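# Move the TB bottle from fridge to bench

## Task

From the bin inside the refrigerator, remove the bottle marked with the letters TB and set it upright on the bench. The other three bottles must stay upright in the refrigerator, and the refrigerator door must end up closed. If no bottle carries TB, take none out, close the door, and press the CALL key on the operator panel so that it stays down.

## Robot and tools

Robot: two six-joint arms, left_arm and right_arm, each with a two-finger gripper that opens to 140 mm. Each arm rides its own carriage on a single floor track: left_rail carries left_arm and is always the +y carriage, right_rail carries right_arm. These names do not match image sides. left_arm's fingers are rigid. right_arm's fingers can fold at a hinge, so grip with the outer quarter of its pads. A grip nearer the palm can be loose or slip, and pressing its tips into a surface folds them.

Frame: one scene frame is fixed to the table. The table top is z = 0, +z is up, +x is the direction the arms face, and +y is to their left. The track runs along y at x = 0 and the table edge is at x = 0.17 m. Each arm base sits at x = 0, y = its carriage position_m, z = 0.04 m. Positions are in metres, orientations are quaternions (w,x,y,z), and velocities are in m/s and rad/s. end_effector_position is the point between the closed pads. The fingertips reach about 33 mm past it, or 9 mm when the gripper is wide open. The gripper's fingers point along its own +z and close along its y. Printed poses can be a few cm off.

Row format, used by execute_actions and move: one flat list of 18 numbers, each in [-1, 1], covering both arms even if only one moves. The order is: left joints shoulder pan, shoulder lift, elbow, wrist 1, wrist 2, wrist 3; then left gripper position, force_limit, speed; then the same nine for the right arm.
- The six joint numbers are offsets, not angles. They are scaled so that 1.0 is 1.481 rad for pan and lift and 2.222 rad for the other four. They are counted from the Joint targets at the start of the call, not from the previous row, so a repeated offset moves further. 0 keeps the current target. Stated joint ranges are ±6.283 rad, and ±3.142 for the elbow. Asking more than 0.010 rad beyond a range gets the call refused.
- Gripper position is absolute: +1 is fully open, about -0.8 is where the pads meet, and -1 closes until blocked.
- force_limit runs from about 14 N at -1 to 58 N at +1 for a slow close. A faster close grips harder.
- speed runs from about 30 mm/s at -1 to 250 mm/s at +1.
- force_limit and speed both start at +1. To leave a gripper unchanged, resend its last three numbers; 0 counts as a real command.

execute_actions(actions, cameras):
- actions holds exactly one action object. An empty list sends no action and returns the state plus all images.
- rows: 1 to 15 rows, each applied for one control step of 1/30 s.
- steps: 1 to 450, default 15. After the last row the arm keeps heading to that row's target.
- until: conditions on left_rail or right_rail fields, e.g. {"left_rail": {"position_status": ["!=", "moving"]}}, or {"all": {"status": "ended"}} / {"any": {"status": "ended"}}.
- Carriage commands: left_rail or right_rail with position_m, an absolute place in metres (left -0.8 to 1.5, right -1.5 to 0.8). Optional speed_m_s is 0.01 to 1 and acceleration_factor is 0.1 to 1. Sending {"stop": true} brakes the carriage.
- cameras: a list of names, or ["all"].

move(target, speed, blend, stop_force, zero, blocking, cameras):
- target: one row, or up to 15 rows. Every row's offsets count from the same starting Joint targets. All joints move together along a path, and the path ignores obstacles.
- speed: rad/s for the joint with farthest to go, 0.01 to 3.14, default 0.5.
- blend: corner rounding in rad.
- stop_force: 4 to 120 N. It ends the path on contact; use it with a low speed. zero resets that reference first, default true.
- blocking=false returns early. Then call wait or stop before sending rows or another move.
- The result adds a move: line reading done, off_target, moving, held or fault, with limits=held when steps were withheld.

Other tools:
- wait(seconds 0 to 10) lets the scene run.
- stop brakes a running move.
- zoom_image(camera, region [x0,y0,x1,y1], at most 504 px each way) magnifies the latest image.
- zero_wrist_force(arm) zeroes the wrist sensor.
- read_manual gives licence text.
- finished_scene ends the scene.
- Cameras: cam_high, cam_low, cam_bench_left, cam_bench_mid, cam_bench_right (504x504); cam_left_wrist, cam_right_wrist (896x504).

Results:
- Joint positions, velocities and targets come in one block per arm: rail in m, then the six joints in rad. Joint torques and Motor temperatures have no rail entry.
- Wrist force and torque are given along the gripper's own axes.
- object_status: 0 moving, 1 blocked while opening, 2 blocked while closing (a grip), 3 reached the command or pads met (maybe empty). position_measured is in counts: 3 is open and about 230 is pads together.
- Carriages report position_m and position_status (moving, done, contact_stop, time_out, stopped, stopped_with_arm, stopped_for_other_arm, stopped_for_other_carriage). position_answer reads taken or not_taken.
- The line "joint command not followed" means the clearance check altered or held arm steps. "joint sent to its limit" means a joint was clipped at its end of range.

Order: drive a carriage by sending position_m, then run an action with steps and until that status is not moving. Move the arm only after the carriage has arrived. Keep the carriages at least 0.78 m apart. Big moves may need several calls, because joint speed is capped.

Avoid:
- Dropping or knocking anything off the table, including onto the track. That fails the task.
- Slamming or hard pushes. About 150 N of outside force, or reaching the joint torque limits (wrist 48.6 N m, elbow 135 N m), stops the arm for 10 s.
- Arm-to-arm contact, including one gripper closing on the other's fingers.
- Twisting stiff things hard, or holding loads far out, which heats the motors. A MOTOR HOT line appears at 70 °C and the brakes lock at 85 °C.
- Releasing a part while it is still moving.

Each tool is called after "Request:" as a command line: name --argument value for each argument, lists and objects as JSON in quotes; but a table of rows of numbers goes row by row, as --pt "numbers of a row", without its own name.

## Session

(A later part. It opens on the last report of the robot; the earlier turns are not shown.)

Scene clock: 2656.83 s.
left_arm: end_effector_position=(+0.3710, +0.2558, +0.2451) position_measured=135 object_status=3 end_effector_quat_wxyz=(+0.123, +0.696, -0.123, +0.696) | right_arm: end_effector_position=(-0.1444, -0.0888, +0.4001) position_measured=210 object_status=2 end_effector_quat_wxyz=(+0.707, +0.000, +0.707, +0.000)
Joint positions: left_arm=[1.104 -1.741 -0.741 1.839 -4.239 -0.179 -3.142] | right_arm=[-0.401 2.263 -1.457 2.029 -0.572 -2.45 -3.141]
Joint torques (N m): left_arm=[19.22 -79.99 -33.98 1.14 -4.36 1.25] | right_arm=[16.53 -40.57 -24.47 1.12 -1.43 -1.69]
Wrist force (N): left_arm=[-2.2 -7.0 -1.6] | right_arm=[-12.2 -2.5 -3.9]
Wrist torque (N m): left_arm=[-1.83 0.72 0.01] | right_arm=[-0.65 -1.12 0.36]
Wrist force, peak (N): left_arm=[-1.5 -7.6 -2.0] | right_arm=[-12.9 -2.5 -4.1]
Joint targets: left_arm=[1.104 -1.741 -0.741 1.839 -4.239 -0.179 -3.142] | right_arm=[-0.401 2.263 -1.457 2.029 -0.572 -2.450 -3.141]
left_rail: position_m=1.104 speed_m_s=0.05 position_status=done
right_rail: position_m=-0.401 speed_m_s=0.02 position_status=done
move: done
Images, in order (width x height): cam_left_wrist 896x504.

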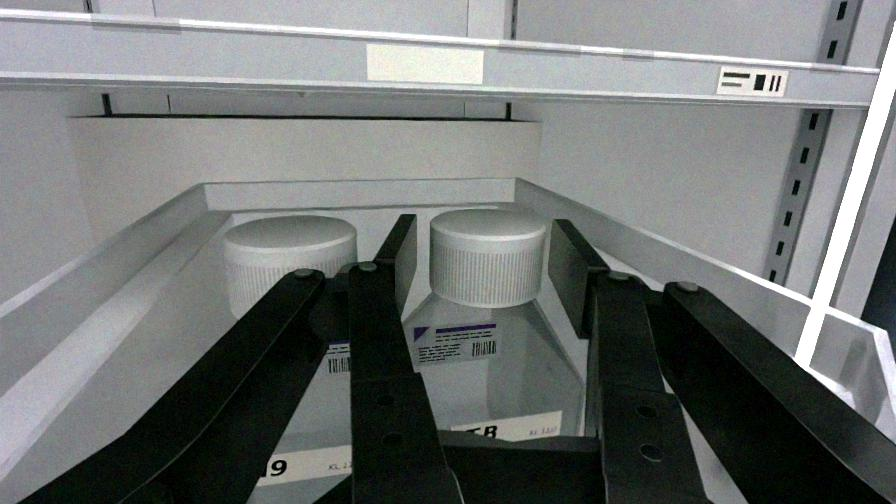

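Request:
execute_actions --actions '[{"rows": [[0,0,0,0,0,0,-1,0,-1,0,0,0,0,0,0,-1,0.2,-1]], "steps": 60}]'

Request:
move --pt "0 -0.0299 0.0031 0.0166 0 0 -1 0 -1 0 0 0 0 0 0 -1 0.2 -1" --pt "-0.0473 -0.0406 0.0215 0.0053 0.0316 0 -1 0 -1 0 0 0 0 0 0 -1 0.2 -1" --pt "-0.0965 -0.0493 0.0367 -0.0041 0.0644 0 -1 0 -1 0 0 0 0 0 0 -1 0.2 -1" --speed '[0.05,0.06,0.06]' --blend '[0,0.01,0]' --stop_force 15 --cameras '["cam_left_wrist"]'

Scene clock: 2677.93 s.
left_arm: end_effector_position=(+0.3710, +0.2558, +0.2451) position_measured=160 object_status=2 end_effector_quat_wxyz=(+0.123, +0.696, -0.123, +0.696) | right_arm: end_effector_position=(-0.1444, -0.0888, +0.4001) position_measured=210 object_status=2 end_effector_quat_wxyz=(+0.707, +0.000, +0.707, +0.000)
Joint positions: left_arm=[1.104 -1.741 -0.741 1.839 -4.239 -0.179 -3.142] | right_arm=[-0.401 2.263 -1.457 2.029 -0.572 -2.45 -3.141]
Joint torques (N m): left_arm=[18.84 -76.78 -27.5 0.66 -0.69 1.23] | right_arm=[16.78 -42.49 -24.75 1.05 -1.24 -1.68]
Wrist force (N): left_arm=[-1.2 -4.5 -0.9] | right_arm=[-12.2 -2.3 -3.3]
Wrist torque (N m): left_arm=[-1.79 0.55 -0.11] | right_arm=[-0.65 -1.09 0.36]
Wrist force, peak (N): left_arm=[-2.1 -7.3 -2.0] | right_arm=[-12.8 -2.6 -3.8]
Joint targets: left_arm=[1.104 -1.741 -0.741 1.839 -4.239 -0.179 -3.142] | right_arm=[-0.401 2.263 -1.457 2.029 -0.572 -2.450 -3.141]
left_rail: position_m=1.104 speed_m_s=0.05 position_status=done
right_rail: position_m=-0.401 speed_m_s=0.02 position_status=done

Scene clock: 2682.30 s.
left_arm: end_effector_position=(+0.2773, +0.2901, +0.2748) position_measured=160 object_status=2 end_effector_quat_wxyz=(+0.123, +0.696, -0.122, +0.696) | right_arm: end_effector_position=(-0.1444, -0.0888, +0.4001) position_measured=210 object_status=2 end_effector_quat_wxyz=(+0.707, +0.000, +0.707, +0.000)
Joint positions: left_arm=[1.104 -1.884 -0.814 1.92 -4.248 -0.036 -3.142] | right_arm=[-0.401 2.263 -1.457 2.029 -0.572 -2.45 -3.141]
Joint torques (N m): left_arm=[-17.77 -109.8 -11.67 -2.31 4.09 1.31] | right_arm=[15.88 -41.43 -24.55 1.02 -1.5 -1.49]
Wrist force (N): left_arm=[-5.2 -6.2 -1.0] | right_arm=[-13.0 -2.4 -3.9]
Wrist torque (N m): left_arm=[-1.86 0.53 -0.03] | right_arm=[-0.63 -1.09 0.37]
Wrist force, peak (N): left_arm=[-6.2 -6.3 -0.8] | right_arm=[-13.2 -2.8 -4.3]
Joint targets: left_arm=[1.104 -1.884 -0.814 1.920 -4.248 -0.036 -3.142] | right_arm=[-0.401 2.263 -1.457 2.029 -0.572 -2.450 -3.141]
left_rail: position_m=1.104 speed_m_s=0.05 position_status=done
right_rail: position_m=-0.401 speed_m_s=0.02 position_status=done
move: done
Images, in order (width x height): cam_left_wrist 896x504.

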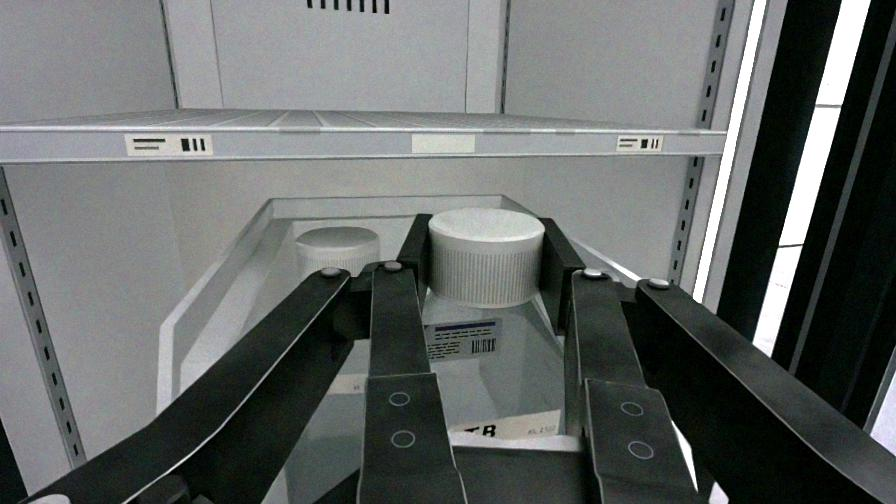

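Request:
move --pt "0 -0.0716 0.0031 0.0448 0 0 -1 0 -1 0 0 0 0 0 0 -1 0.2 -1" --pt "-0.1994 -0.0652 0.0085 0.0351 0.2900 0 -1 0 -1 0 0 0 0 0 0 -1 0.2 -1" --speed '[0.08,0.3]' --blend '[0.01,0]'

Request:
execute_actions --actions '[{"left_rail": {"position_m": 1.5, "speed_m_s": 0.4, "acceleration_factor": 0.3}, "steps": 120, "until": {"left_rail": {"position_status": ["!=", "moving"]}}}]'

Request:
move --target '[0.6612,-0.4164,0.2013,0.7832,-0.2738,-0.7066,-1,0,-1,0,0,0,0,0,0,-1,0.2,-1]' --speed 0.6 --cameras '["cam_left_wrist", "cam_bench_left"]'

Scene clock: 2706.20 s.
left_arm: end_effector_position=(+0.1002, +0.4540, +0.3348) position_measured=160 object_status=2 end_effector_quat_wxyz=(+0.000, +0.707, +0.000, +0.707) | right_arm: end_effector_position=(-0.1444, -0.0888, +0.4001) position_measured=210 object_status=2 end_effector_quat_wxyz=(+0.707, +0.000, +0.707, +0.000)
Joint positions: left_arm=[1.104 -2.179 -0.91 1.939 -4.17 0.608 -3.142] | right_arm=[-0.401 2.263 -1.457 2.029 -0.572 -2.45 -3.141]
Joint torques (N m): left_arm=[-17.56 -68.38 -11.82 0.13 3.52 0.84] | right_arm=[17.2 -40.98 -25.92 0.74 -0.99 -1.23]
Wrist force (N): left_arm=[-6.1 -5.6 -0.6] | right_arm=[-12.8 -2.9 -4.0]
Wrist torque (N m): left_arm=[-1.70 0.74 -0.01] | right_arm=[-0.73 -1.13 0.36]
Wrist force, peak (N): left_arm=[-6.6 -6.1 -0.7] | right_arm=[-13.3 -2.9 -4.0]
Joint targets: left_arm=[1.104 -2.179 -0.910 1.939 -4.170 0.608 -3.142] | right_arm=[-0.401 2.263 -1.457 2.029 -0.572 -2.450 -3.141]
left_rail: position_m=1.104 speed_m_s=0.05 position_status=done
right_rail: position_m=-0.401 speed_m_s=0.02 position_status=done
move: done

Scene clock: 2708.37 s.
left_arm: end_effector_position=(+0.1001, +0.8501, +0.3347) position_measured=160 object_status=2 end_effector_quat_wxyz=(+0.000, +0.707, +0.000, +0.707) | right_arm: end_effector_position=(-0.1444, -0.0888, +0.4001) position_measured=210 object_status=2 end_effector_quat_wxyz=(+0.707, +0.000, +0.707, +0.000)
Joint positions: left_arm=[1.5 -2.179 -0.91 1.939 -4.17 0.608 -3.142] | right_arm=[-0.401 2.263 -1.457 2.029 -0.572 -2.45 -3.141]
Joint torques (N m): left_arm=[-12.47 -83.74 -21.9 1.71 2.13 0.59] | right_arm=[16.64 -40.54 -24.98 0.94 -1.35 -1.2]
Wrist force (N): left_arm=[-5.8 -5.7 -0.7] | right_arm=[-12.9 -2.3 -4.1]
Wrist torque (N m): left_arm=[-1.72 0.69 -0.01] | right_arm=[-0.60 -1.11 0.36]
Wrist force, peak (N): left_arm=[-6.3 -7.2 -0.8] | right_arm=[-13.2 -2.5 -4.4]
Joint targets: left_arm=[1.500 -2.179 -0.910 1.939 -4.170 0.608 -3.142] | right_arm=[-0.401 2.263 -1.457 2.029 -0.572 -2.450 -3.141]
Tool commands: left_gripper/position=-1.0 left_gripper/force_limit=+0.0 left_gripper/speed=-1.0 right_gripper/position=-1.0 right_gripper/force_limit=+0.2 right_gripper/speed=-1.0
left_rail: position_m=1.500 speed_m_s=0.40 position_status=done
right_rail: position_m=-0.401 speed_m_s=0.02 position_status=done

Scene clock: 2712.00 s.
left_arm: end_effector_position=(+0.6681, +1.2021, +0.3999) position_measured=160 object_status=2 end_effector_quat_wxyz=(-0.130, +0.695, +0.130, +0.695) | right_arm: end_effector_position=(-0.1444, -0.0888, +0.4001) position_measured=210 object_status=2 end_effector_quat_wxyz=(+0.707, +0.000, +0.707, +0.000)
Joint positions: left_arm=[1.5 -1.2 -1.527 2.386 -2.431 0 -4.712] | right_arm=[-0.401 2.263 -1.457 2.029 -0.572 -2.45 -3.141]
Joint torques (N m): left_arm=[18.49 -58.19 -26.82 -3.02 0.6 -2.14] | right_arm=[15.57 -39.91 -25 1.06 -1.19 -0.85]
Wrist force (N): left_arm=[-6.0 -5.7 -0.8] | right_arm=[-12.8 -2.1 -4.1]
Wrist torque (N m): left_arm=[-1.70 0.68 0.29] | right_arm=[-0.56 -1.12 0.36]
Wrist force, peak (N): left_arm=[-7.3 -8.8 1.2] | right_arm=[-13.3 -2.3 -4.1]
Joint targets: left_arm=[1.500 -1.200 -1.527 2.387 -2.430 0.000 -4.712] | right_arm=[-0.401 2.263 -1.457 2.029 -0.572 -2.450 -3.141]
left_rail: position_m=1.500 speed_m_s=0.40 position_status=done
right_rail: position_m=-0.401 speed_m_s=0.02 position_status=done
move: done
Images, in order (width x height): cam_bench_left 504x504, cam_left_wrist 896x504.

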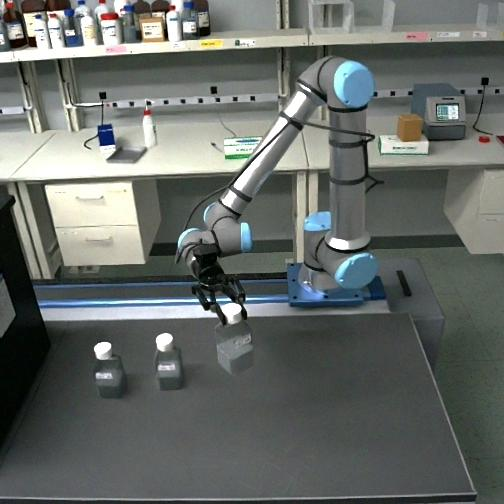

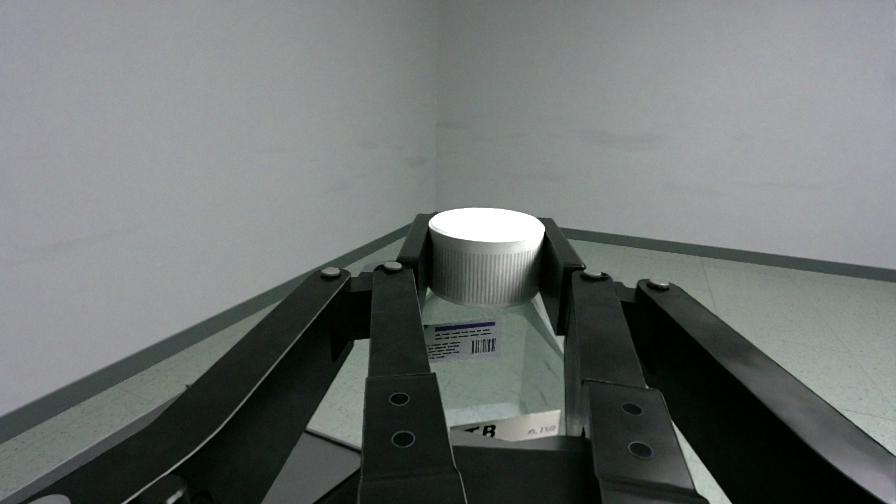

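Request:
move --pt "0 0.1541 0.0265 -0.1296 0 0 -1 0 -1 0 0 0 0 0 0 -1 0.2 -1" --pt "0 0.3282 0.0300 -0.2491 0 0 -1 0 -1 0 0 0 0 0 0 -1 0.2 -1" --speed 0.25 --blend '[0.03,0]'

Request:
move --target '[0,0.0463,-0.0027,-0.0282,0,0,-1,0,-1,0,0,0,0,0,0,-1,0.2,-1]' --speed 0.02 --stop_force 8

Scene clock: 2721.90 s.
left_arm: end_effector_position=(+0.6681, +1.2022, +0.1852) position_measured=160 object_status=2 end_effector_quat_wxyz=(-0.130, +0.695, +0.131, +0.695) | right_arm: end_effector_position=(-0.1444, -0.0888, +0.4001) position_measured=210 object_status=2 end_effector_quat_wxyz=(+0.707, +0.000, +0.707, +0.000)
Joint positions: left_arm=[1.5 -1.2 -1.041 2.453 -2.983 0 -4.712] | right_arm=[-0.401 2.263 -1.457 2.029 -0.572 -2.45 -3.141]
Joint torques (N m): left_arm=[5.14 -46.78 -1.32 -7.05 1.15 -2.19] | right_arm=[13.99 -40.2 -25.76 1.01 -1.32 -0.92]
Wrist force (N): left_arm=[-6.1 -5.8 -1.3] | right_arm=[-12.7 -2.6 -3.7]
Wrist torque (N m): left_arm=[-1.75 0.75 0.29] | right_arm=[-0.66 -1.14 0.36]
Wrist force, peak (N): left_arm=[-6.9 -6.2 -0.8] | right_arm=[-13.3 -2.5 -4.6]
Joint targets: left_arm=[1.500 -1.200 -1.041 2.453 -2.984 0.000 -4.712] | right_arm=[-0.401 2.263 -1.457 2.029 -0.572 -2.450 -3.141]
left_rail: position_m=1.500 speed_m_s=0.40 position_status=done
right_rail: position_m=-0.401 speed_m_s=0.02 position_status=done
move: done

Scene clock: 2725.87 s.
left_arm: end_effector_position=(+0.6682, +1.2021, +0.1625) position_measured=160 object_status=2 end_effector_quat_wxyz=(-0.130, +0.695, +0.131, +0.695) | right_arm: end_effector_position=(-0.1444, -0.0888, +0.4001) position_measured=210 object_status=2 end_effector_quat_wxyz=(+0.707, +0.000, +0.707, +0.000)
Joint positions: left_arm=[1.5 -1.2 -0.984 2.448 -3.036 0 -4.712] | right_arm=[-0.401 2.263 -1.457 2.029 -0.572 -2.45 -3.141]
Joint torques (N m): left_arm=[-10.97 -80.69 2.38 -2.43 -1.58 -1.69] | right_arm=[15.67 -39.26 -25.34 1.04 -1.27 -0.77]
Wrist force (N): left_arm=[-0.2 -4.7 1.1] | right_arm=[-13.0 -2.2 -4.0]
Wrist torque (N m): left_arm=[-1.73 0.82 0.26] | right_arm=[-0.59 -1.07 0.36]
Wrist force, peak (N): left_arm=[9.3 -4.2 2.6] | right_arm=[-13.3 -2.9 -3.9]
Joint targets: left_arm=[1.500 -1.200 -0.984 2.448 -3.036 0.000 -4.712] | right_arm=[-0.401 2.263 -1.457 2.029 -0.572 -2.450 -3.141]
left_rail: position_m=1.500 speed_m_s=0.40 position_status=done
right_rail: position_m=-0.401 speed_m_s=0.02 position_status=done
move: contact (left_arm); left_arm: the shoulder lift is farthest, 0.011 rad from its target

Request:
move --pt "0 0 0 0 0 0 -0.048 -0.5 -1 0 0 0 0 0 0 -1 0.2 -1" --pt "0 -0.1316 0.0031 0.0856 0 0 -0.048 -0.5 -1 0 0 0 0 0 0 -1 0.2 -1" --pt "-0.2873 -0.1629 0.0247 0.0844 0 0 -0.048 -0.5 -1 0 0 0 0 0 0 -1 0.2 -1" --speed '[0.15,0.15,0.4]' --cameras '["cam_left_wrist", "cam_bench_left"]'

Scene clock: 2759.23 s.
left_arm: end_effector_position=(+0.4873, +0.9804, +0.2498) position_measured=135 object_status=3 end_effector_quat_wxyz=(+0.019, +0.707, -0.019, +0.707) | right_arm: end_effector_position=(-0.1444, -0.0888, +0.4001) position_measured=210 object_status=2 end_effector_quat_wxyz=(+0.707, +0.000, +0.707, +0.000)
Joint positions: left_arm=[1.5 -1.625 -1.225 2.503 -2.849 0 -4.712] | right_arm=[-0.401 2.263 -1.457 2.029 -0.572 -2.45 -3.141]
Joint torques (N m): left_arm=[-17.43 -71.65 -7.09 -6.48 6.06 -1.83] | right_arm=[16.93 -38.07 -25.6 1.12 -1.48 -0.57]
Wrist force (N): left_arm=[-2.7 -5.8 -0.1] | right_arm=[-13.2 -2.2 -3.9]
Wrist torque (N m): left_arm=[-1.72 0.87 0.26] | right_arm=[-0.58 -1.04 0.36]
Wrist force, peak (N): left_arm=[-3.0 -7.0 1.3] | right_arm=[-13.4 -2.5 -4.0]
Joint targets: left_arm=[1.500 -1.625 -1.225 2.503 -2.849 0.000 -4.712] | right_arm=[-0.401 2.263 -1.457 2.029 -0.572 -2.450 -3.141]
left_rail: position_m=1.500 speed_m_s=0.40 position_status=done
right_rail: position_m=-0.401 speed_m_s=0.02 position_status=done
move: done
Images, in order (width x height): cam_bench_left 504x504, cam_left_wrist 896x504.

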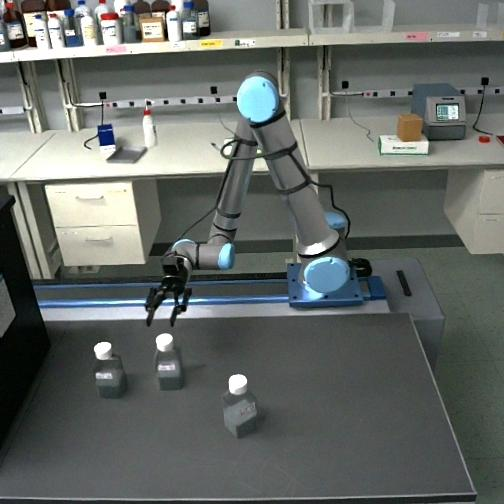

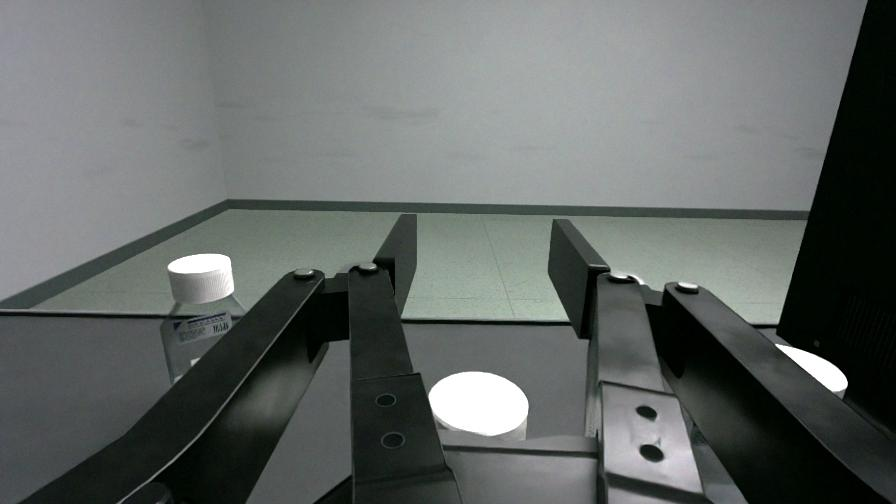

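Request:
move --pt "-0.0127 -0.0049 0.0071 -0.0037 0 0 -0.048 -0.5 -1 0 0 0 0 0 0 -1 0.2 -1" --pt "-0.0127 0.0782 0.0077 -0.0597 0 0 -0.048 -0.5 -1 0 0 0 0 0 0 -1 0.2 -1" --pt "-0.0127 0.1568 0.0044 -0.1088 0 0 -0.048 -0.5 -1 0 0 0 0 0 0 -1 0.2 -1" --speed '[0.1,0.12,0.1]' --blend '[0,0.02,0]' --stop_force 9 --cameras '["cam_left_wrist"]'

Scene clock: 2779.03 s.
left_arm: end_effector_position=(+0.4779, +0.9800, +0.1629) position_measured=135 object_status=3 end_effector_quat_wxyz=(+0.026, +0.707, -0.026, +0.707) | right_arm: end_effector_position=(-0.1444, -0.0888, +0.4001) position_measured=210 object_status=2 end_effector_quat_wxyz=(+0.707, +0.000, +0.707, +0.000)
Joint positions: left_arm=[1.5 -1.644 -0.993 2.513 -3.09 0 -4.712] | right_arm=[-0.401 2.263 -1.457 2.029 -0.572 -2.45 -3.141]
Joint torques (N m): left_arm=[-14.23 -43.46 -18.85 -7.11 5.33 -1.31] | right_arm=[17.11 -38.42 -25.49 0.93 -1.52 -0.22]
Wrist force (N): left_arm=[-3.1 -5.1 0.2] | right_arm=[-12.9 -2.3 -4.2]
Wrist torque (N m): left_arm=[-1.58 0.93 0.29] | right_arm=[-0.61 -1.11 0.36]
Wrist force, peak (N): left_arm=[-3.3 -6.2 -0.3] | right_arm=[-13.5 -2.6 -4.0]
Joint targets: left_arm=[1.500 -1.644 -0.993 2.513 -3.090 0.000 -4.712] | right_arm=[-0.401 2.263 -1.457 2.029 -0.572 -2.450 -3.141]
left_rail: position_m=1.500 speed_m_s=0.40 position_status=done
right_rail: position_m=-0.401 speed_m_s=0.02 position_status=done
move: done
Images, in order (width x height): cam_left_wrist 896x504.

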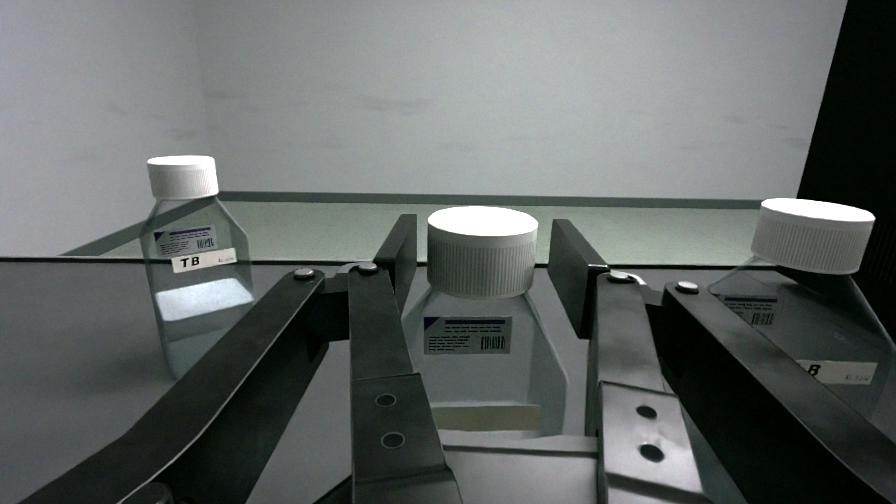

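Request:
execute_actions --actions '[{"rows": [[0,0,0,0,0,0,-1,0,-1,0,0,0,0,0,0,-1,0.2,-1]], "steps": 60}]'

Request:
move --pt "0 -0.1615 0.0026 0.1047 0 0 -1 0 -1 0 0 0 0 0 0 -1 0.2 -1" --pt "0 -0.3999 -0.0305 0.2966 0 0 -1 0 -1 0 0 0 0 0 0 -1 0.2 -1" --pt "-0.3614 0.0557 -0.2584 -0.4860 0.2738 0.7066 -1 0 -1 0 0 0 0 0 0 -1 0.2 -1" --speed '[0.15,0.3,0.6]' --blend '[0.03,0.05,0]'

Request:
execute_actions --actions '[{"left_rail": {"position_m": 1.1, "speed_m_s": 0.4, "acceleration_factor": 0.3}, "steps": 120, "until": {"left_rail": {"position_status": ["!=", "moving"]}}}]' --cameras '["cam_left_wrist", "cam_bench_left"]'

Scene clock: 2805.30 s.
left_arm: end_effector_position=(+0.4779, +0.9800, +0.1629) position_measured=161 object_status=2 end_effector_quat_wxyz=(+0.026, +0.707, -0.026, +0.707) | right_arm: end_effector_position=(-0.1444, -0.0888, +0.4001) position_measured=210 object_status=2 end_effector_quat_wxyz=(+0.707, +0.000, +0.707, +0.000)
Joint positions: left_arm=[1.5 -1.644 -0.993 2.513 -3.09 0 -4.712] | right_arm=[-0.401 2.263 -1.457 2.029 -0.572 -2.45 -3.141]
Joint torques (N m): left_arm=[-10.33 -42.4 -17.13 -6.96 5.34 -1.15] | right_arm=[16.34 -38.58 -25.33 0.76 -1.45 0.31]
Wrist force (N): left_arm=[-0.7 -9.0 -1.1] | right_arm=[-12.9 -2.8 -4.1]
Wrist torque (N m): left_arm=[-1.51 0.87 0.68] | right_arm=[-0.71 -1.11 0.37]
Wrist force, peak (N): left_arm=[-0.4 -9.8 -0.9] | right_arm=[-13.5 -2.8 -4.0]
Joint targets: left_arm=[1.500 -1.644 -0.993 2.513 -3.090 0.000 -4.712] | right_arm=[-0.401 2.263 -1.457 2.029 -0.572 -2.450 -3.141]
left_rail: position_m=1.500 speed_m_s=0.40 position_status=done
right_rail: position_m=-0.401 speed_m_s=0.02 position_status=done

Scene clock: 2811.90 s.
left_arm: end_effector_position=(+0.0999, +0.8499, +0.3348) position_measured=161 object_status=2 end_effector_quat_wxyz=(+0.000, +0.707, +0.000, +0.707) | right_arm: end_effector_position=(-0.1444, -0.0888, +0.4001) position_measured=210 object_status=2 end_effector_quat_wxyz=(+0.707, +0.000, +0.707, +0.000)
Joint positions: left_arm=[1.5 -2.179 -0.91 1.939 -4.17 0.608 -3.143] | right_arm=[-0.401 2.263 -1.457 2.029 -0.572 -2.45 -3.141]
Joint torques (N m): left_arm=[-15.62 -69.16 -33.05 -0.01 4.18 1.71] | right_arm=[16.72 -36.33 -25.95 0.9 -1.51 0.39]
Wrist force (N): left_arm=[-6.9 -5.8 0.3] | right_arm=[-12.5 -2.4 -3.8]
Wrist torque (N m): left_arm=[-1.77 0.88 -0.02] | right_arm=[-0.63 -1.18 0.36]
Wrist force, peak (N): left_arm=[-7.6 -6.7 0.9] | right_arm=[-13.3 -2.9 -4.2]
Joint targets: left_arm=[1.500 -2.180 -0.910 1.939 -4.170 0.608 -3.142] | right_arm=[-0.401 2.263 -1.457 2.029 -0.572 -2.450 -3.141]
left_rail: position_m=1.500 speed_m_s=0.40 position_status=done
right_rail: position_m=-0.401 speed_m_s=0.02 position_status=done
move: done

Scene clock: 2814.07 s.
left_arm: end_effector_position=(+0.0998, +0.4499, +0.3347) position_measured=161 object_status=2 end_effector_quat_wxyz=(+0.000, +0.707, +0.000, +0.707) | right_arm: end_effector_position=(-0.1444, -0.0888, +0.4001) position_measured=210 object_status=2 end_effector_quat_wxyz=(+0.707, +0.000, +0.707, +0.000)
Joint positions: left_arm=[1.1 -2.18 -0.91 1.939 -4.17 0.608 -3.142] | right_arm=[-0.401 2.263 -1.457 2.029 -0.572 -2.45 -3.141]
Joint torques (N m): left_arm=[-10.73 -83.45 -22.26 2.24 1.62 1.42] | right_arm=[16.21 -37.15 -26.18 1.04 -1.55 0.49]
Wrist force (N): left_arm=[-7.0 -5.6 0.3] | right_arm=[-13.0 -2.6 -4.3]
Wrist torque (N m): left_arm=[-1.71 0.91 -0.02] | right_arm=[-0.68 -1.09 0.36]
Wrist force, peak (N): left_arm=[-7.3 -6.9 0.1] | right_arm=[-13.6 -2.7 -3.7]
Joint targets: left_arm=[1.100 -2.180 -0.910 1.939 -4.170 0.608 -3.142] | right_arm=[-0.401 2.263 -1.457 2.029 -0.572 -2.450 -3.141]
Tool commands: left_gripper/position=-1.0 left_gripper/force_limit=+0.0 left_gripper/speed=-1.0 right_gripper/position=-1.0 right_gripper/force_limit=+0.2 right_gripper/speed=-1.0
left_rail: position_m=1.100 speed_m_s=0.40 position_status=done
right_rail: position_m=-0.401 speed_m_s=0.02 position_status=done
Images, in order (width x height): cam_bench_left 504x504, cam_left_wrist 896x504.

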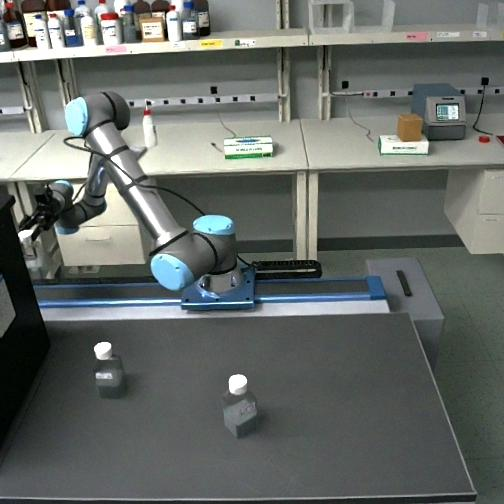

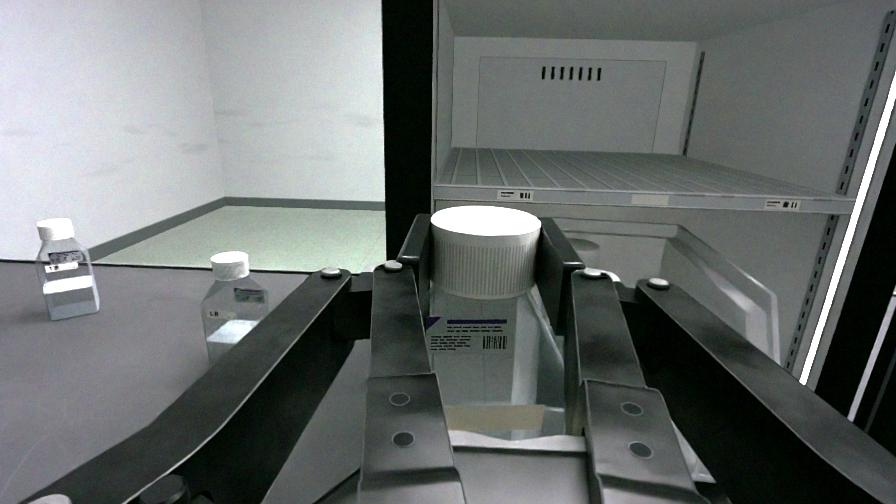

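Request:
wait --seconds 0 --cameras '["cam_right_wrist", "cam_left_wrist", "cam_bench_mid", "cam_high"]'

Request:
zoom_image --camera "cam_left_wrist" --region '[540, 180, 860, 500]'

Scene clock: 2827.53 s.
left_arm: end_effector_position=(+0.0998, +0.4499, +0.3347) position_measured=161 object_status=2 end_effector_quat_wxyz=(+0.000, +0.707, +0.000, +0.707) | right_arm: end_effector_position=(-0.1444, -0.0888, +0.4001) position_measured=210 object_status=2 end_effector_quat_wxyz=(+0.707, +0.000, +0.707, +0.000)
Joint positions: left_arm=[1.1 -2.18 -0.91 1.939 -4.17 0.608 -3.142] | right_arm=[-0.401 2.263 -1.457 2.029 -0.572 -2.45 -3.141]
Joint torques (N m): left_arm=[4.91 -94.11 -11.06 3.46 -3.4 1.82] | right_arm=[16.13 -34.73 -26.15 1.1 -1.43 0.67]
Wrist force (N): left_arm=[-7.1 -5.8 0.5] | right_arm=[-13.0 -2.8 -4.1]
Wrist torque (N m): left_arm=[-1.76 0.94 -0.02] | right_arm=[-0.73 -1.08 0.36]
Wrist force, peak (N): left_arm=[-7.3 -5.9 -0.1] | right_arm=[-13.2 -2.6 -4.3]
Joint targets: left_arm=[1.100 -2.180 -0.910 1.939 -4.170 0.608 -3.142] | right_arm=[-0.401 2.263 -1.457 2.029 -0.572 -2.450 -3.141]
Tool commands: left_gripper/position=-1.0 left_gripper/force_limit=+0.0 left_gripper/speed=-1.0 right_gripper/position=-1.0 right_gripper/force_limit=+0.2 right_gripper/speed=-1.0
left_rail: position_m=1.100 speed_m_s=0.40 position_status=done
right_rail: position_m=-0.401 speed_m_s=0.02 position_status=done
Images, in order (width x height): cam_high 504x504, cam_bench_mid 504x504, cam_left_wrist 896x504, cam_right_wrist 896x504.

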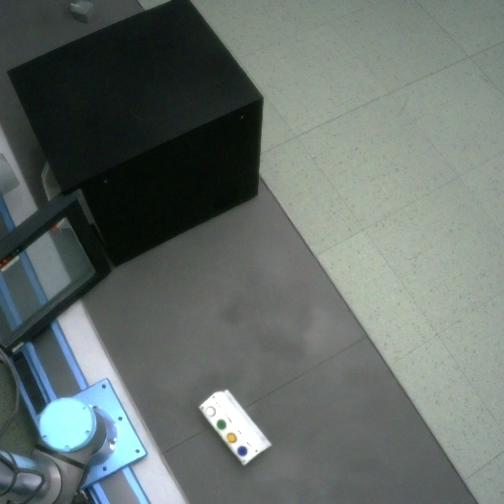

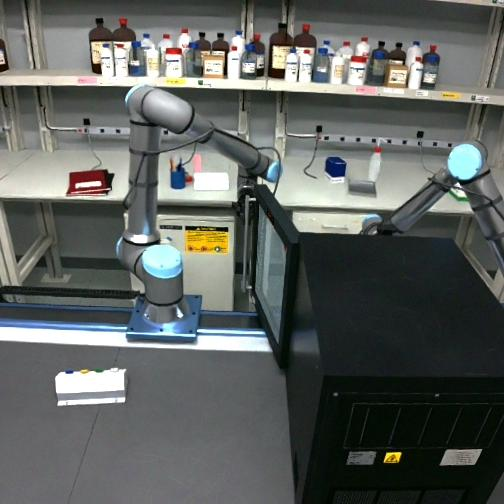

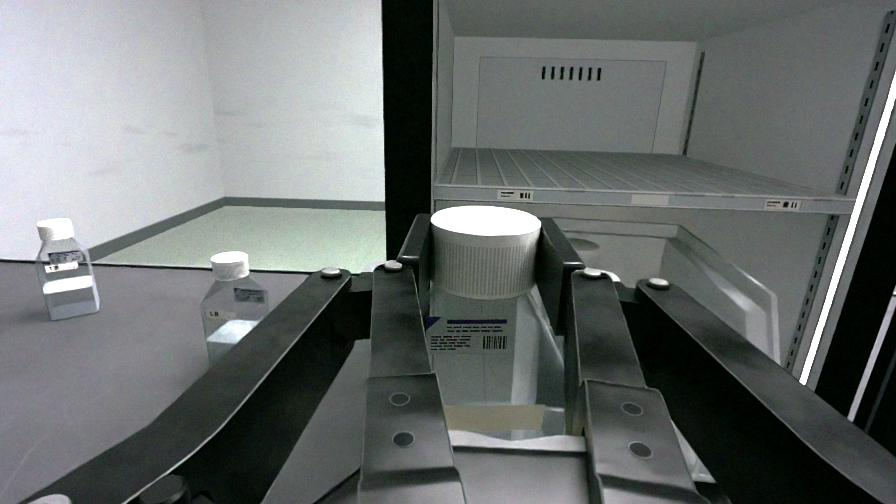

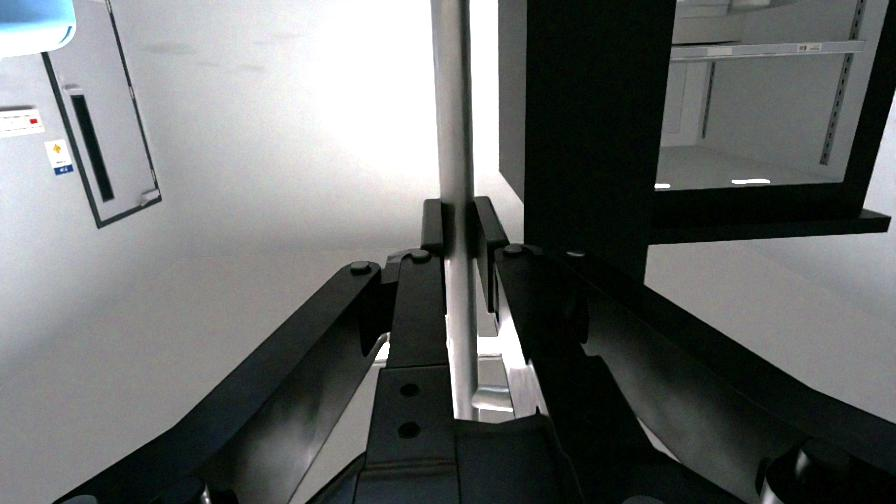

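Scaled by 1.575.

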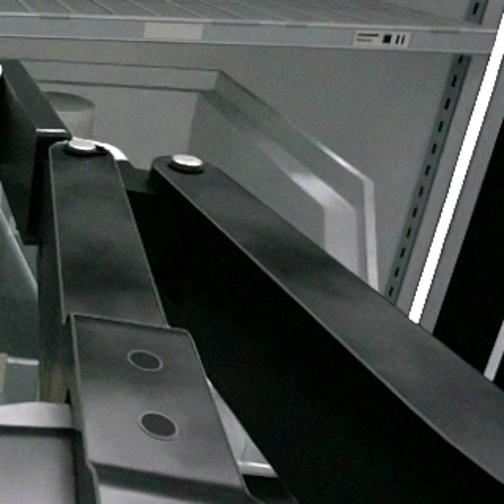

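Request:
move --target '[0,0.1154,-0.0092,-0.0679,0,0,-1,0,-1,0,0,0,0,0,0,-1,0.2,-1]' --speed 0.2 --cameras '["cam_left_wrist"]'

Request:
zoom_image --camera "cam_left_wrist" --region '[530, 130, 850, 450]'

Scene clock: 2860.97 s.
left_arm: end_effector_position=(+0.0998, +0.4498, +0.2252) position_measured=161 object_status=2 end_effector_quat_wxyz=(+0.001, +0.707, +0.000, +0.707) | right_arm: end_effector_position=(-0.1444, -0.0888, +0.4001) position_measured=210 object_status=2 end_effector_quat_wxyz=(+0.707, +0.000, +0.707, +0.000)
Joint positions: left_arm=[1.1 -2.18 -0.74 1.918 -4.321 0.608 -3.142] | right_arm=[-0.401 2.263 -1.457 2.029 -0.572 -2.45 -3.141]
Joint torques (N m): left_arm=[12.24 -72.7 -25.67 0.56 -3.06 1.1] | right_arm=[15.14 -35.46 -26.27 0.69 -1.54 1.18]
Wrist force (N): left_arm=[-6.9 -5.4 0.6] | right_arm=[-12.9 -2.4 -4.1]
Wrist torque (N m): left_arm=[-1.65 0.86 -0.02] | right_arm=[-0.63 -1.11 0.36]
Wrist force, peak (N): left_arm=[-8.4 -5.8 0.7] | right_arm=[-13.3 -2.5 -4.4]
Joint targets: left_arm=[1.100 -2.180 -0.739 1.918 -4.321 0.608 -3.142] | right_arm=[-0.401 2.263 -1.457 2.029 -0.572 -2.450 -3.141]
left_rail: position_m=1.100 speed_m_s=0.40 position_status=done
right_rail: position_m=-0.401 speed_m_s=0.02 position_status=done
move: done
Images, in order (width x height): cam_left_wrist 896x504.

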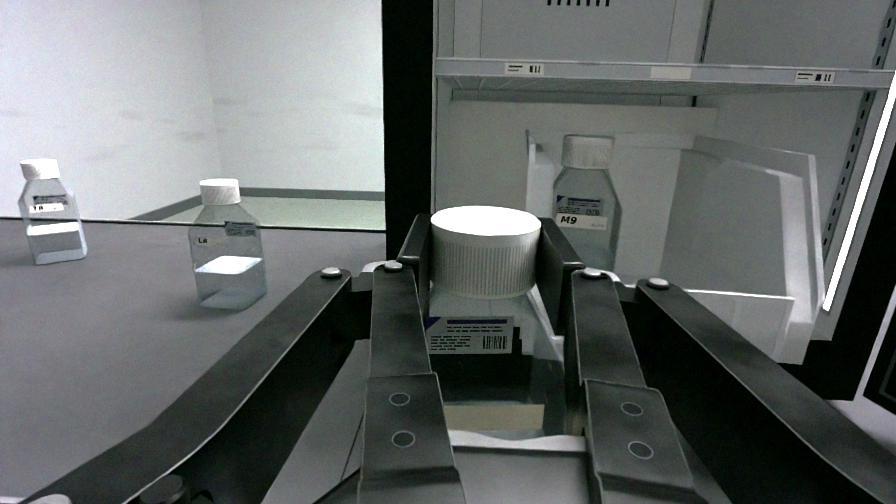

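Scaled by 1.575.

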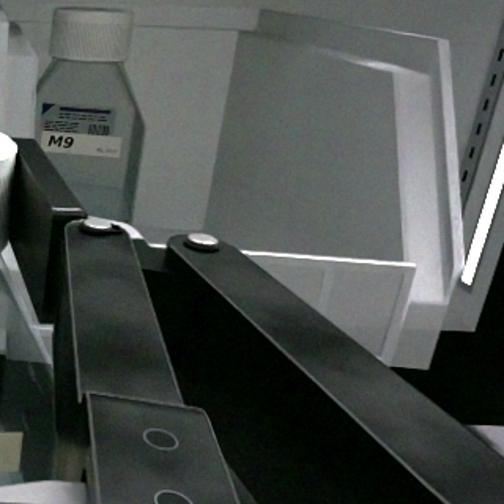

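Request:
execute_actions --actions '[{"left_rail": {"position_m": 1.05, "speed_m_s": 0.2}, "steps": 60, "until": {"left_rail": {"position_status": ["!=", "moving"]}}}]' --cameras '["cam_left_wrist"]'

Request:
zoom_image --camera "cam_left_wrist" --region '[500, 100, 820, 420]'

Scene clock: 2913.17 s.
left_arm: end_effector_position=(+0.0998, +0.3998, +0.2249) position_measured=161 object_status=2 end_effector_quat_wxyz=(+0.001, +0.707, +0.000, +0.707) | right_arm: end_effector_position=(-0.1444, -0.0888, +0.4001) position_measured=210 object_status=2 end_effector_quat_wxyz=(+0.707, +0.000, +0.707, +0.000)
Joint positions: left_arm=[1.05 -2.18 -0.739 1.918 -4.321 0.608 -3.142] | right_arm=[-0.401 2.263 -1.457 2.029 -0.572 -2.45 -3.141]
Joint torques (N m): left_arm=[17.01 -73.19 -22.01 2.16 -2.98 1.14] | right_arm=[16.59 -35.51 -25.95 0.63 -1.63 1.11]
Wrist force (N): left_arm=[-6.5 -5.8 0.8] | right_arm=[-12.7 -2.7 -4.3]
Wrist torque (N m): left_arm=[-1.73 0.78 -0.02] | right_arm=[-0.68 -1.15 0.36]
Wrist force, peak (N): left_arm=[-6.9 -7.4 0.3] | right_arm=[-13.5 -2.7 -4.1]
Joint targets: left_arm=[1.050 -2.180 -0.739 1.918 -4.321 0.608 -3.142] | right_arm=[-0.401 2.263 -1.457 2.029 -0.572 -2.450 -3.141]
Tool commands: left_gripper/position=-1.0 left_gripper/force_limit=+0.0 left_gripper/speed=-1.0 right_gripper/position=-1.0 right_gripper/force_limit=+0.2 right_gripper/speed=-1.0
left_rail: position_m=1.050 speed_m_s=0.20 position_status=done
right_rail: position_m=-0.401 speed_m_s=0.02 position_status=done
Images, in order (width x height): cam_left_wrist 896x504.

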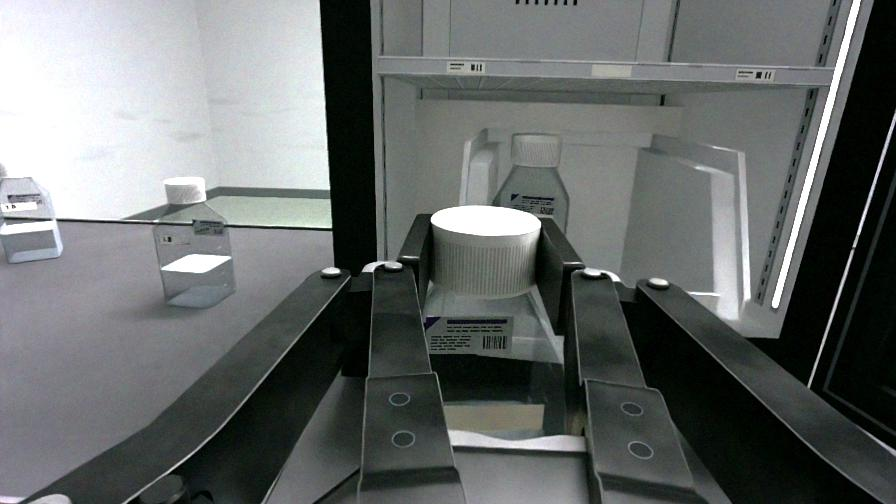

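Scaled by 1.575.

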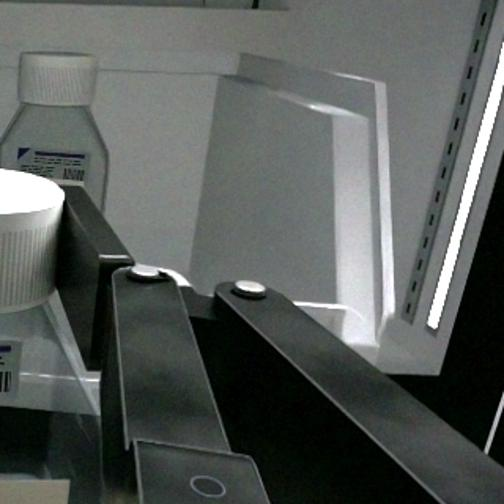

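Request:
move --pt "0 -0.1259 0.0094 0.0747 0 0 -1 0 -1 0 0 0 0 0 0 -1 0.2 -1" --pt "0.1833 -0.1093 -0.0150 0.0880 -0.2054 0 -1 0 -1 0 0 0 0 0 0 -1 0.2 -1" --speed '[0.2,0.2]' --blend '[0.01,0]' --cameras '["cam_left_wrist"]'

Request:
zoom_image --camera "cam_left_wrist" --region '[240, 180, 740, 504]'

Scene clock: 2984.87 s.
left_arm: end_effector_position=(+0.2684, +0.2721, +0.3450) position_measured=161 object_status=2 end_effector_quat_wxyz=(+0.066, +0.704, -0.065, +0.704) | right_arm: end_effector_position=(-0.1444, -0.0888, +0.4001) position_measured=210 object_status=2 end_effector_quat_wxyz=(+0.707, +0.000, +0.707, +0.000)
Joint positions: left_arm=[1.05 -1.908 -0.901 1.885 -4.126 0.152 -3.142] | right_arm=[-0.401 2.263 -1.457 2.029 -0.572 -2.45 -3.141]
Joint torques (N m): left_arm=[21.79 -71.44 -37.85 2.3 -4 1.27] | right_arm=[16.56 -34.32 -25.82 0.7 -1.77 1.14]
Wrist force (N): left_arm=[-6.4 -6.1 0.4] | right_arm=[-12.8 -2.6 -4.1]
Wrist torque (N m): left_arm=[-1.75 0.80 -0.03] | right_arm=[-0.68 -1.12 0.36]
Wrist force, peak (N): left_arm=[-8.6 -5.8 0.5] | right_arm=[-13.4 -2.5 -4.2]
Joint targets: left_arm=[1.050 -1.908 -0.901 1.885 -4.126 0.152 -3.142] | right_arm=[-0.401 2.263 -1.457 2.029 -0.572 -2.450 -3.141]
left_rail: position_m=1.050 speed_m_s=0.20 position_status=done
right_rail: position_m=-0.401 speed_m_s=0.02 position_status=done
move: done
Images, in order (width x height): cam_left_wrist 896x504.

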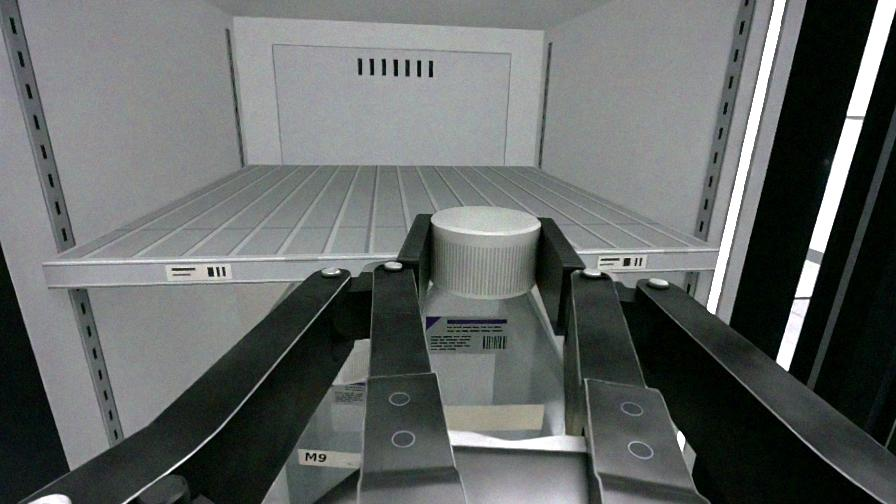

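Scaled by 1.008.

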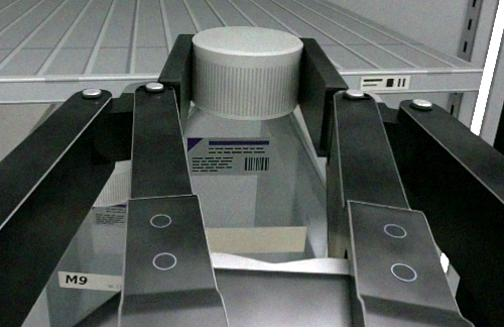

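Request:
move --pt "0 0.0443 -0.0012 -0.0282 0 0 -1 0 -1 0 0 0 0 0 0 -1 0.2 -1" --pt "0 0.0953 -0.0056 -0.0577 0 0 -1 0 -1 0 0 0 0 0 0 -1 0.2 -1" --pt "0 0.1078 -0.0072 -0.0645 0 0 -1 0 -1 0 0 0 0 0 0 -1 0.2 -1" --speed '[0.05,0.05,0.02]' --blend '[0.01,0.005,0]' --stop_force 9 --cameras '["cam_left_wrist"]'

Scene clock: 3003.73 s.
left_arm: end_effector_position=(+0.2685, +0.2718, +0.2450) position_measured=161 object_status=2 end_effector_quat_wxyz=(+0.066, +0.704, -0.065, +0.704) | right_arm: end_effector_position=(-0.1444, -0.0888, +0.4001) position_measured=210 object_status=2 end_effector_quat_wxyz=(+0.707, +0.000, +0.707, +0.000)
Joint positions: left_arm=[1.05 -1.908 -0.752 1.871 -4.26 0.152 -3.142] | right_arm=[-0.401 2.263 -1.457 2.029 -0.572 -2.45 -3.141]
Joint torques (N m): left_arm=[17.35 -104.7 -8.54 1.85 1.1 0.46] | right_arm=[15.93 -35.13 -26.43 0.56 -1.81 0.95]
Wrist force (N): left_arm=[0.1 -6.7 2.0] | right_arm=[-10.6 -2.8 -5.6]
Wrist torque (N m): left_arm=[-1.95 0.90 0.11] | right_arm=[-0.61 -1.11 0.36]
Wrist force, peak (N): left_arm=[12.8 -2.6 -0.1] | right_arm=[-13.4 -2.7 -4.2]
Joint targets: left_arm=[1.050 -1.908 -0.752 1.871 -4.260 0.152 -3.142] | right_arm=[-0.401 2.263 -1.457 2.029 -0.572 -2.450 -3.141]
left_rail: position_m=1.050 speed_m_s=0.20 position_status=done
right_rail: position_m=-0.401 speed_m_s=0.02 position_status=done
move: contact (left_arm); path passed 2 of 3 targets; left_arm: the shoulder lift is farthest, 0.011 rad from its target
Images, in order (width x height): cam_left_wrist 896x504.

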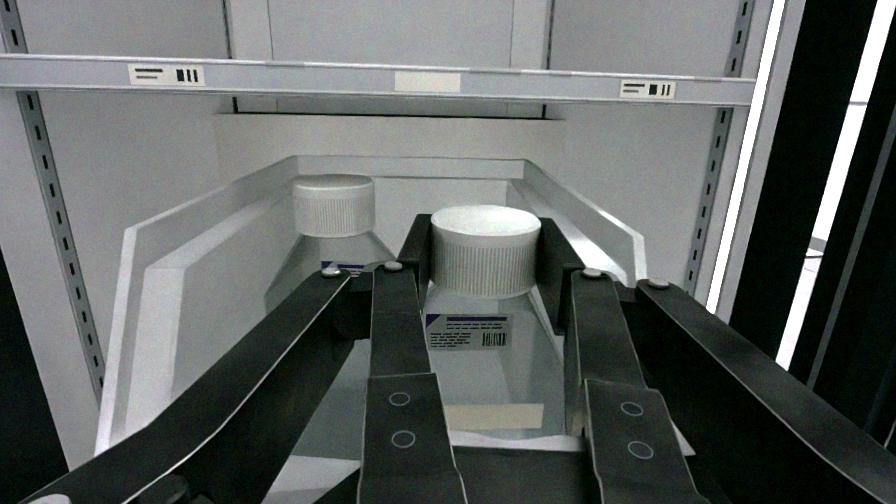

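Request:
move --pt "0 0 0 0 0 0 -0.107 -0.5 -1 0 0 0 0 0 0 -1 0.2 -1" --pt "0 -0.0562 0.0052 0.0324 0 0 -0.107 -0.5 -1 0 0 0 0 0 0 -1 0.2 -1" --pt "0 -0.1006 0.0064 0.0606 0 0 -0.107 -0.5 -1 0 0 0 0 0 0 -1 0.2 -1" --speed '[0.1,0.08,0.15]' --blend '[0,0.01,0]' --cameras '["cam_left_wrist"]'

Scene clock: 3015.27 s.
left_arm: end_effector_position=(+0.2686, +0.2721, +0.3448) position_measured=142 object_status=3 end_effector_quat_wxyz=(+0.066, +0.704, -0.065, +0.704) | right_arm: end_effector_position=(-0.1444, -0.0888, +0.4001) position_measured=210 object_status=2 end_effector_quat_wxyz=(+0.707, +0.000, +0.707, +0.000)
Joint positions: left_arm=[1.05 -1.908 -0.901 1.885 -4.126 0.152 -3.142] | right_arm=[-0.401 2.263 -1.457 2.029 -0.572 -2.45 -3.141]
Joint torques (N m): left_arm=[16.75 -102.95 -13.47 2.08 3.08 0.5] | right_arm=[14.16 -33.67 -26.88 0.73 -1.77 1]
Wrist force (N): left_arm=[-1.9 -6.3 0.3] | right_arm=[-10.7 -3.0 -5.3]
Wrist torque (N m): left_arm=[-1.81 0.69 -0.03] | right_arm=[-0.67 -1.11 0.36]
Wrist force, peak (N): left_arm=[0.9 -7.2 2.2] | right_arm=[-11.4 -3.2 -5.9]
Joint targets: left_arm=[1.050 -1.908 -0.901 1.885 -4.125 0.152 -3.142] | right_arm=[-0.401 2.263 -1.457 2.029 -0.572 -2.450 -3.141]
left_rail: position_m=1.050 speed_m_s=0.20 position_status=done
right_rail: position_m=-0.401 speed_m_s=0.02 position_status=done
move: done
Images, in order (width x height): cam_left_wrist 896x504.

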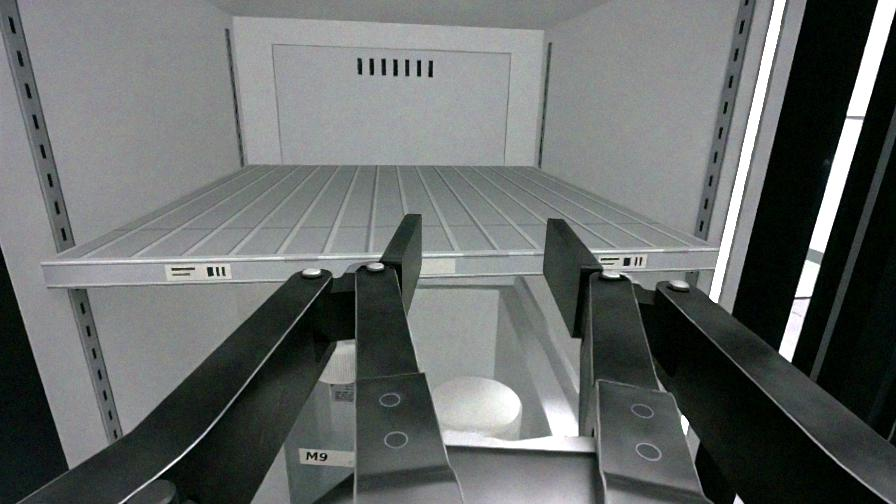

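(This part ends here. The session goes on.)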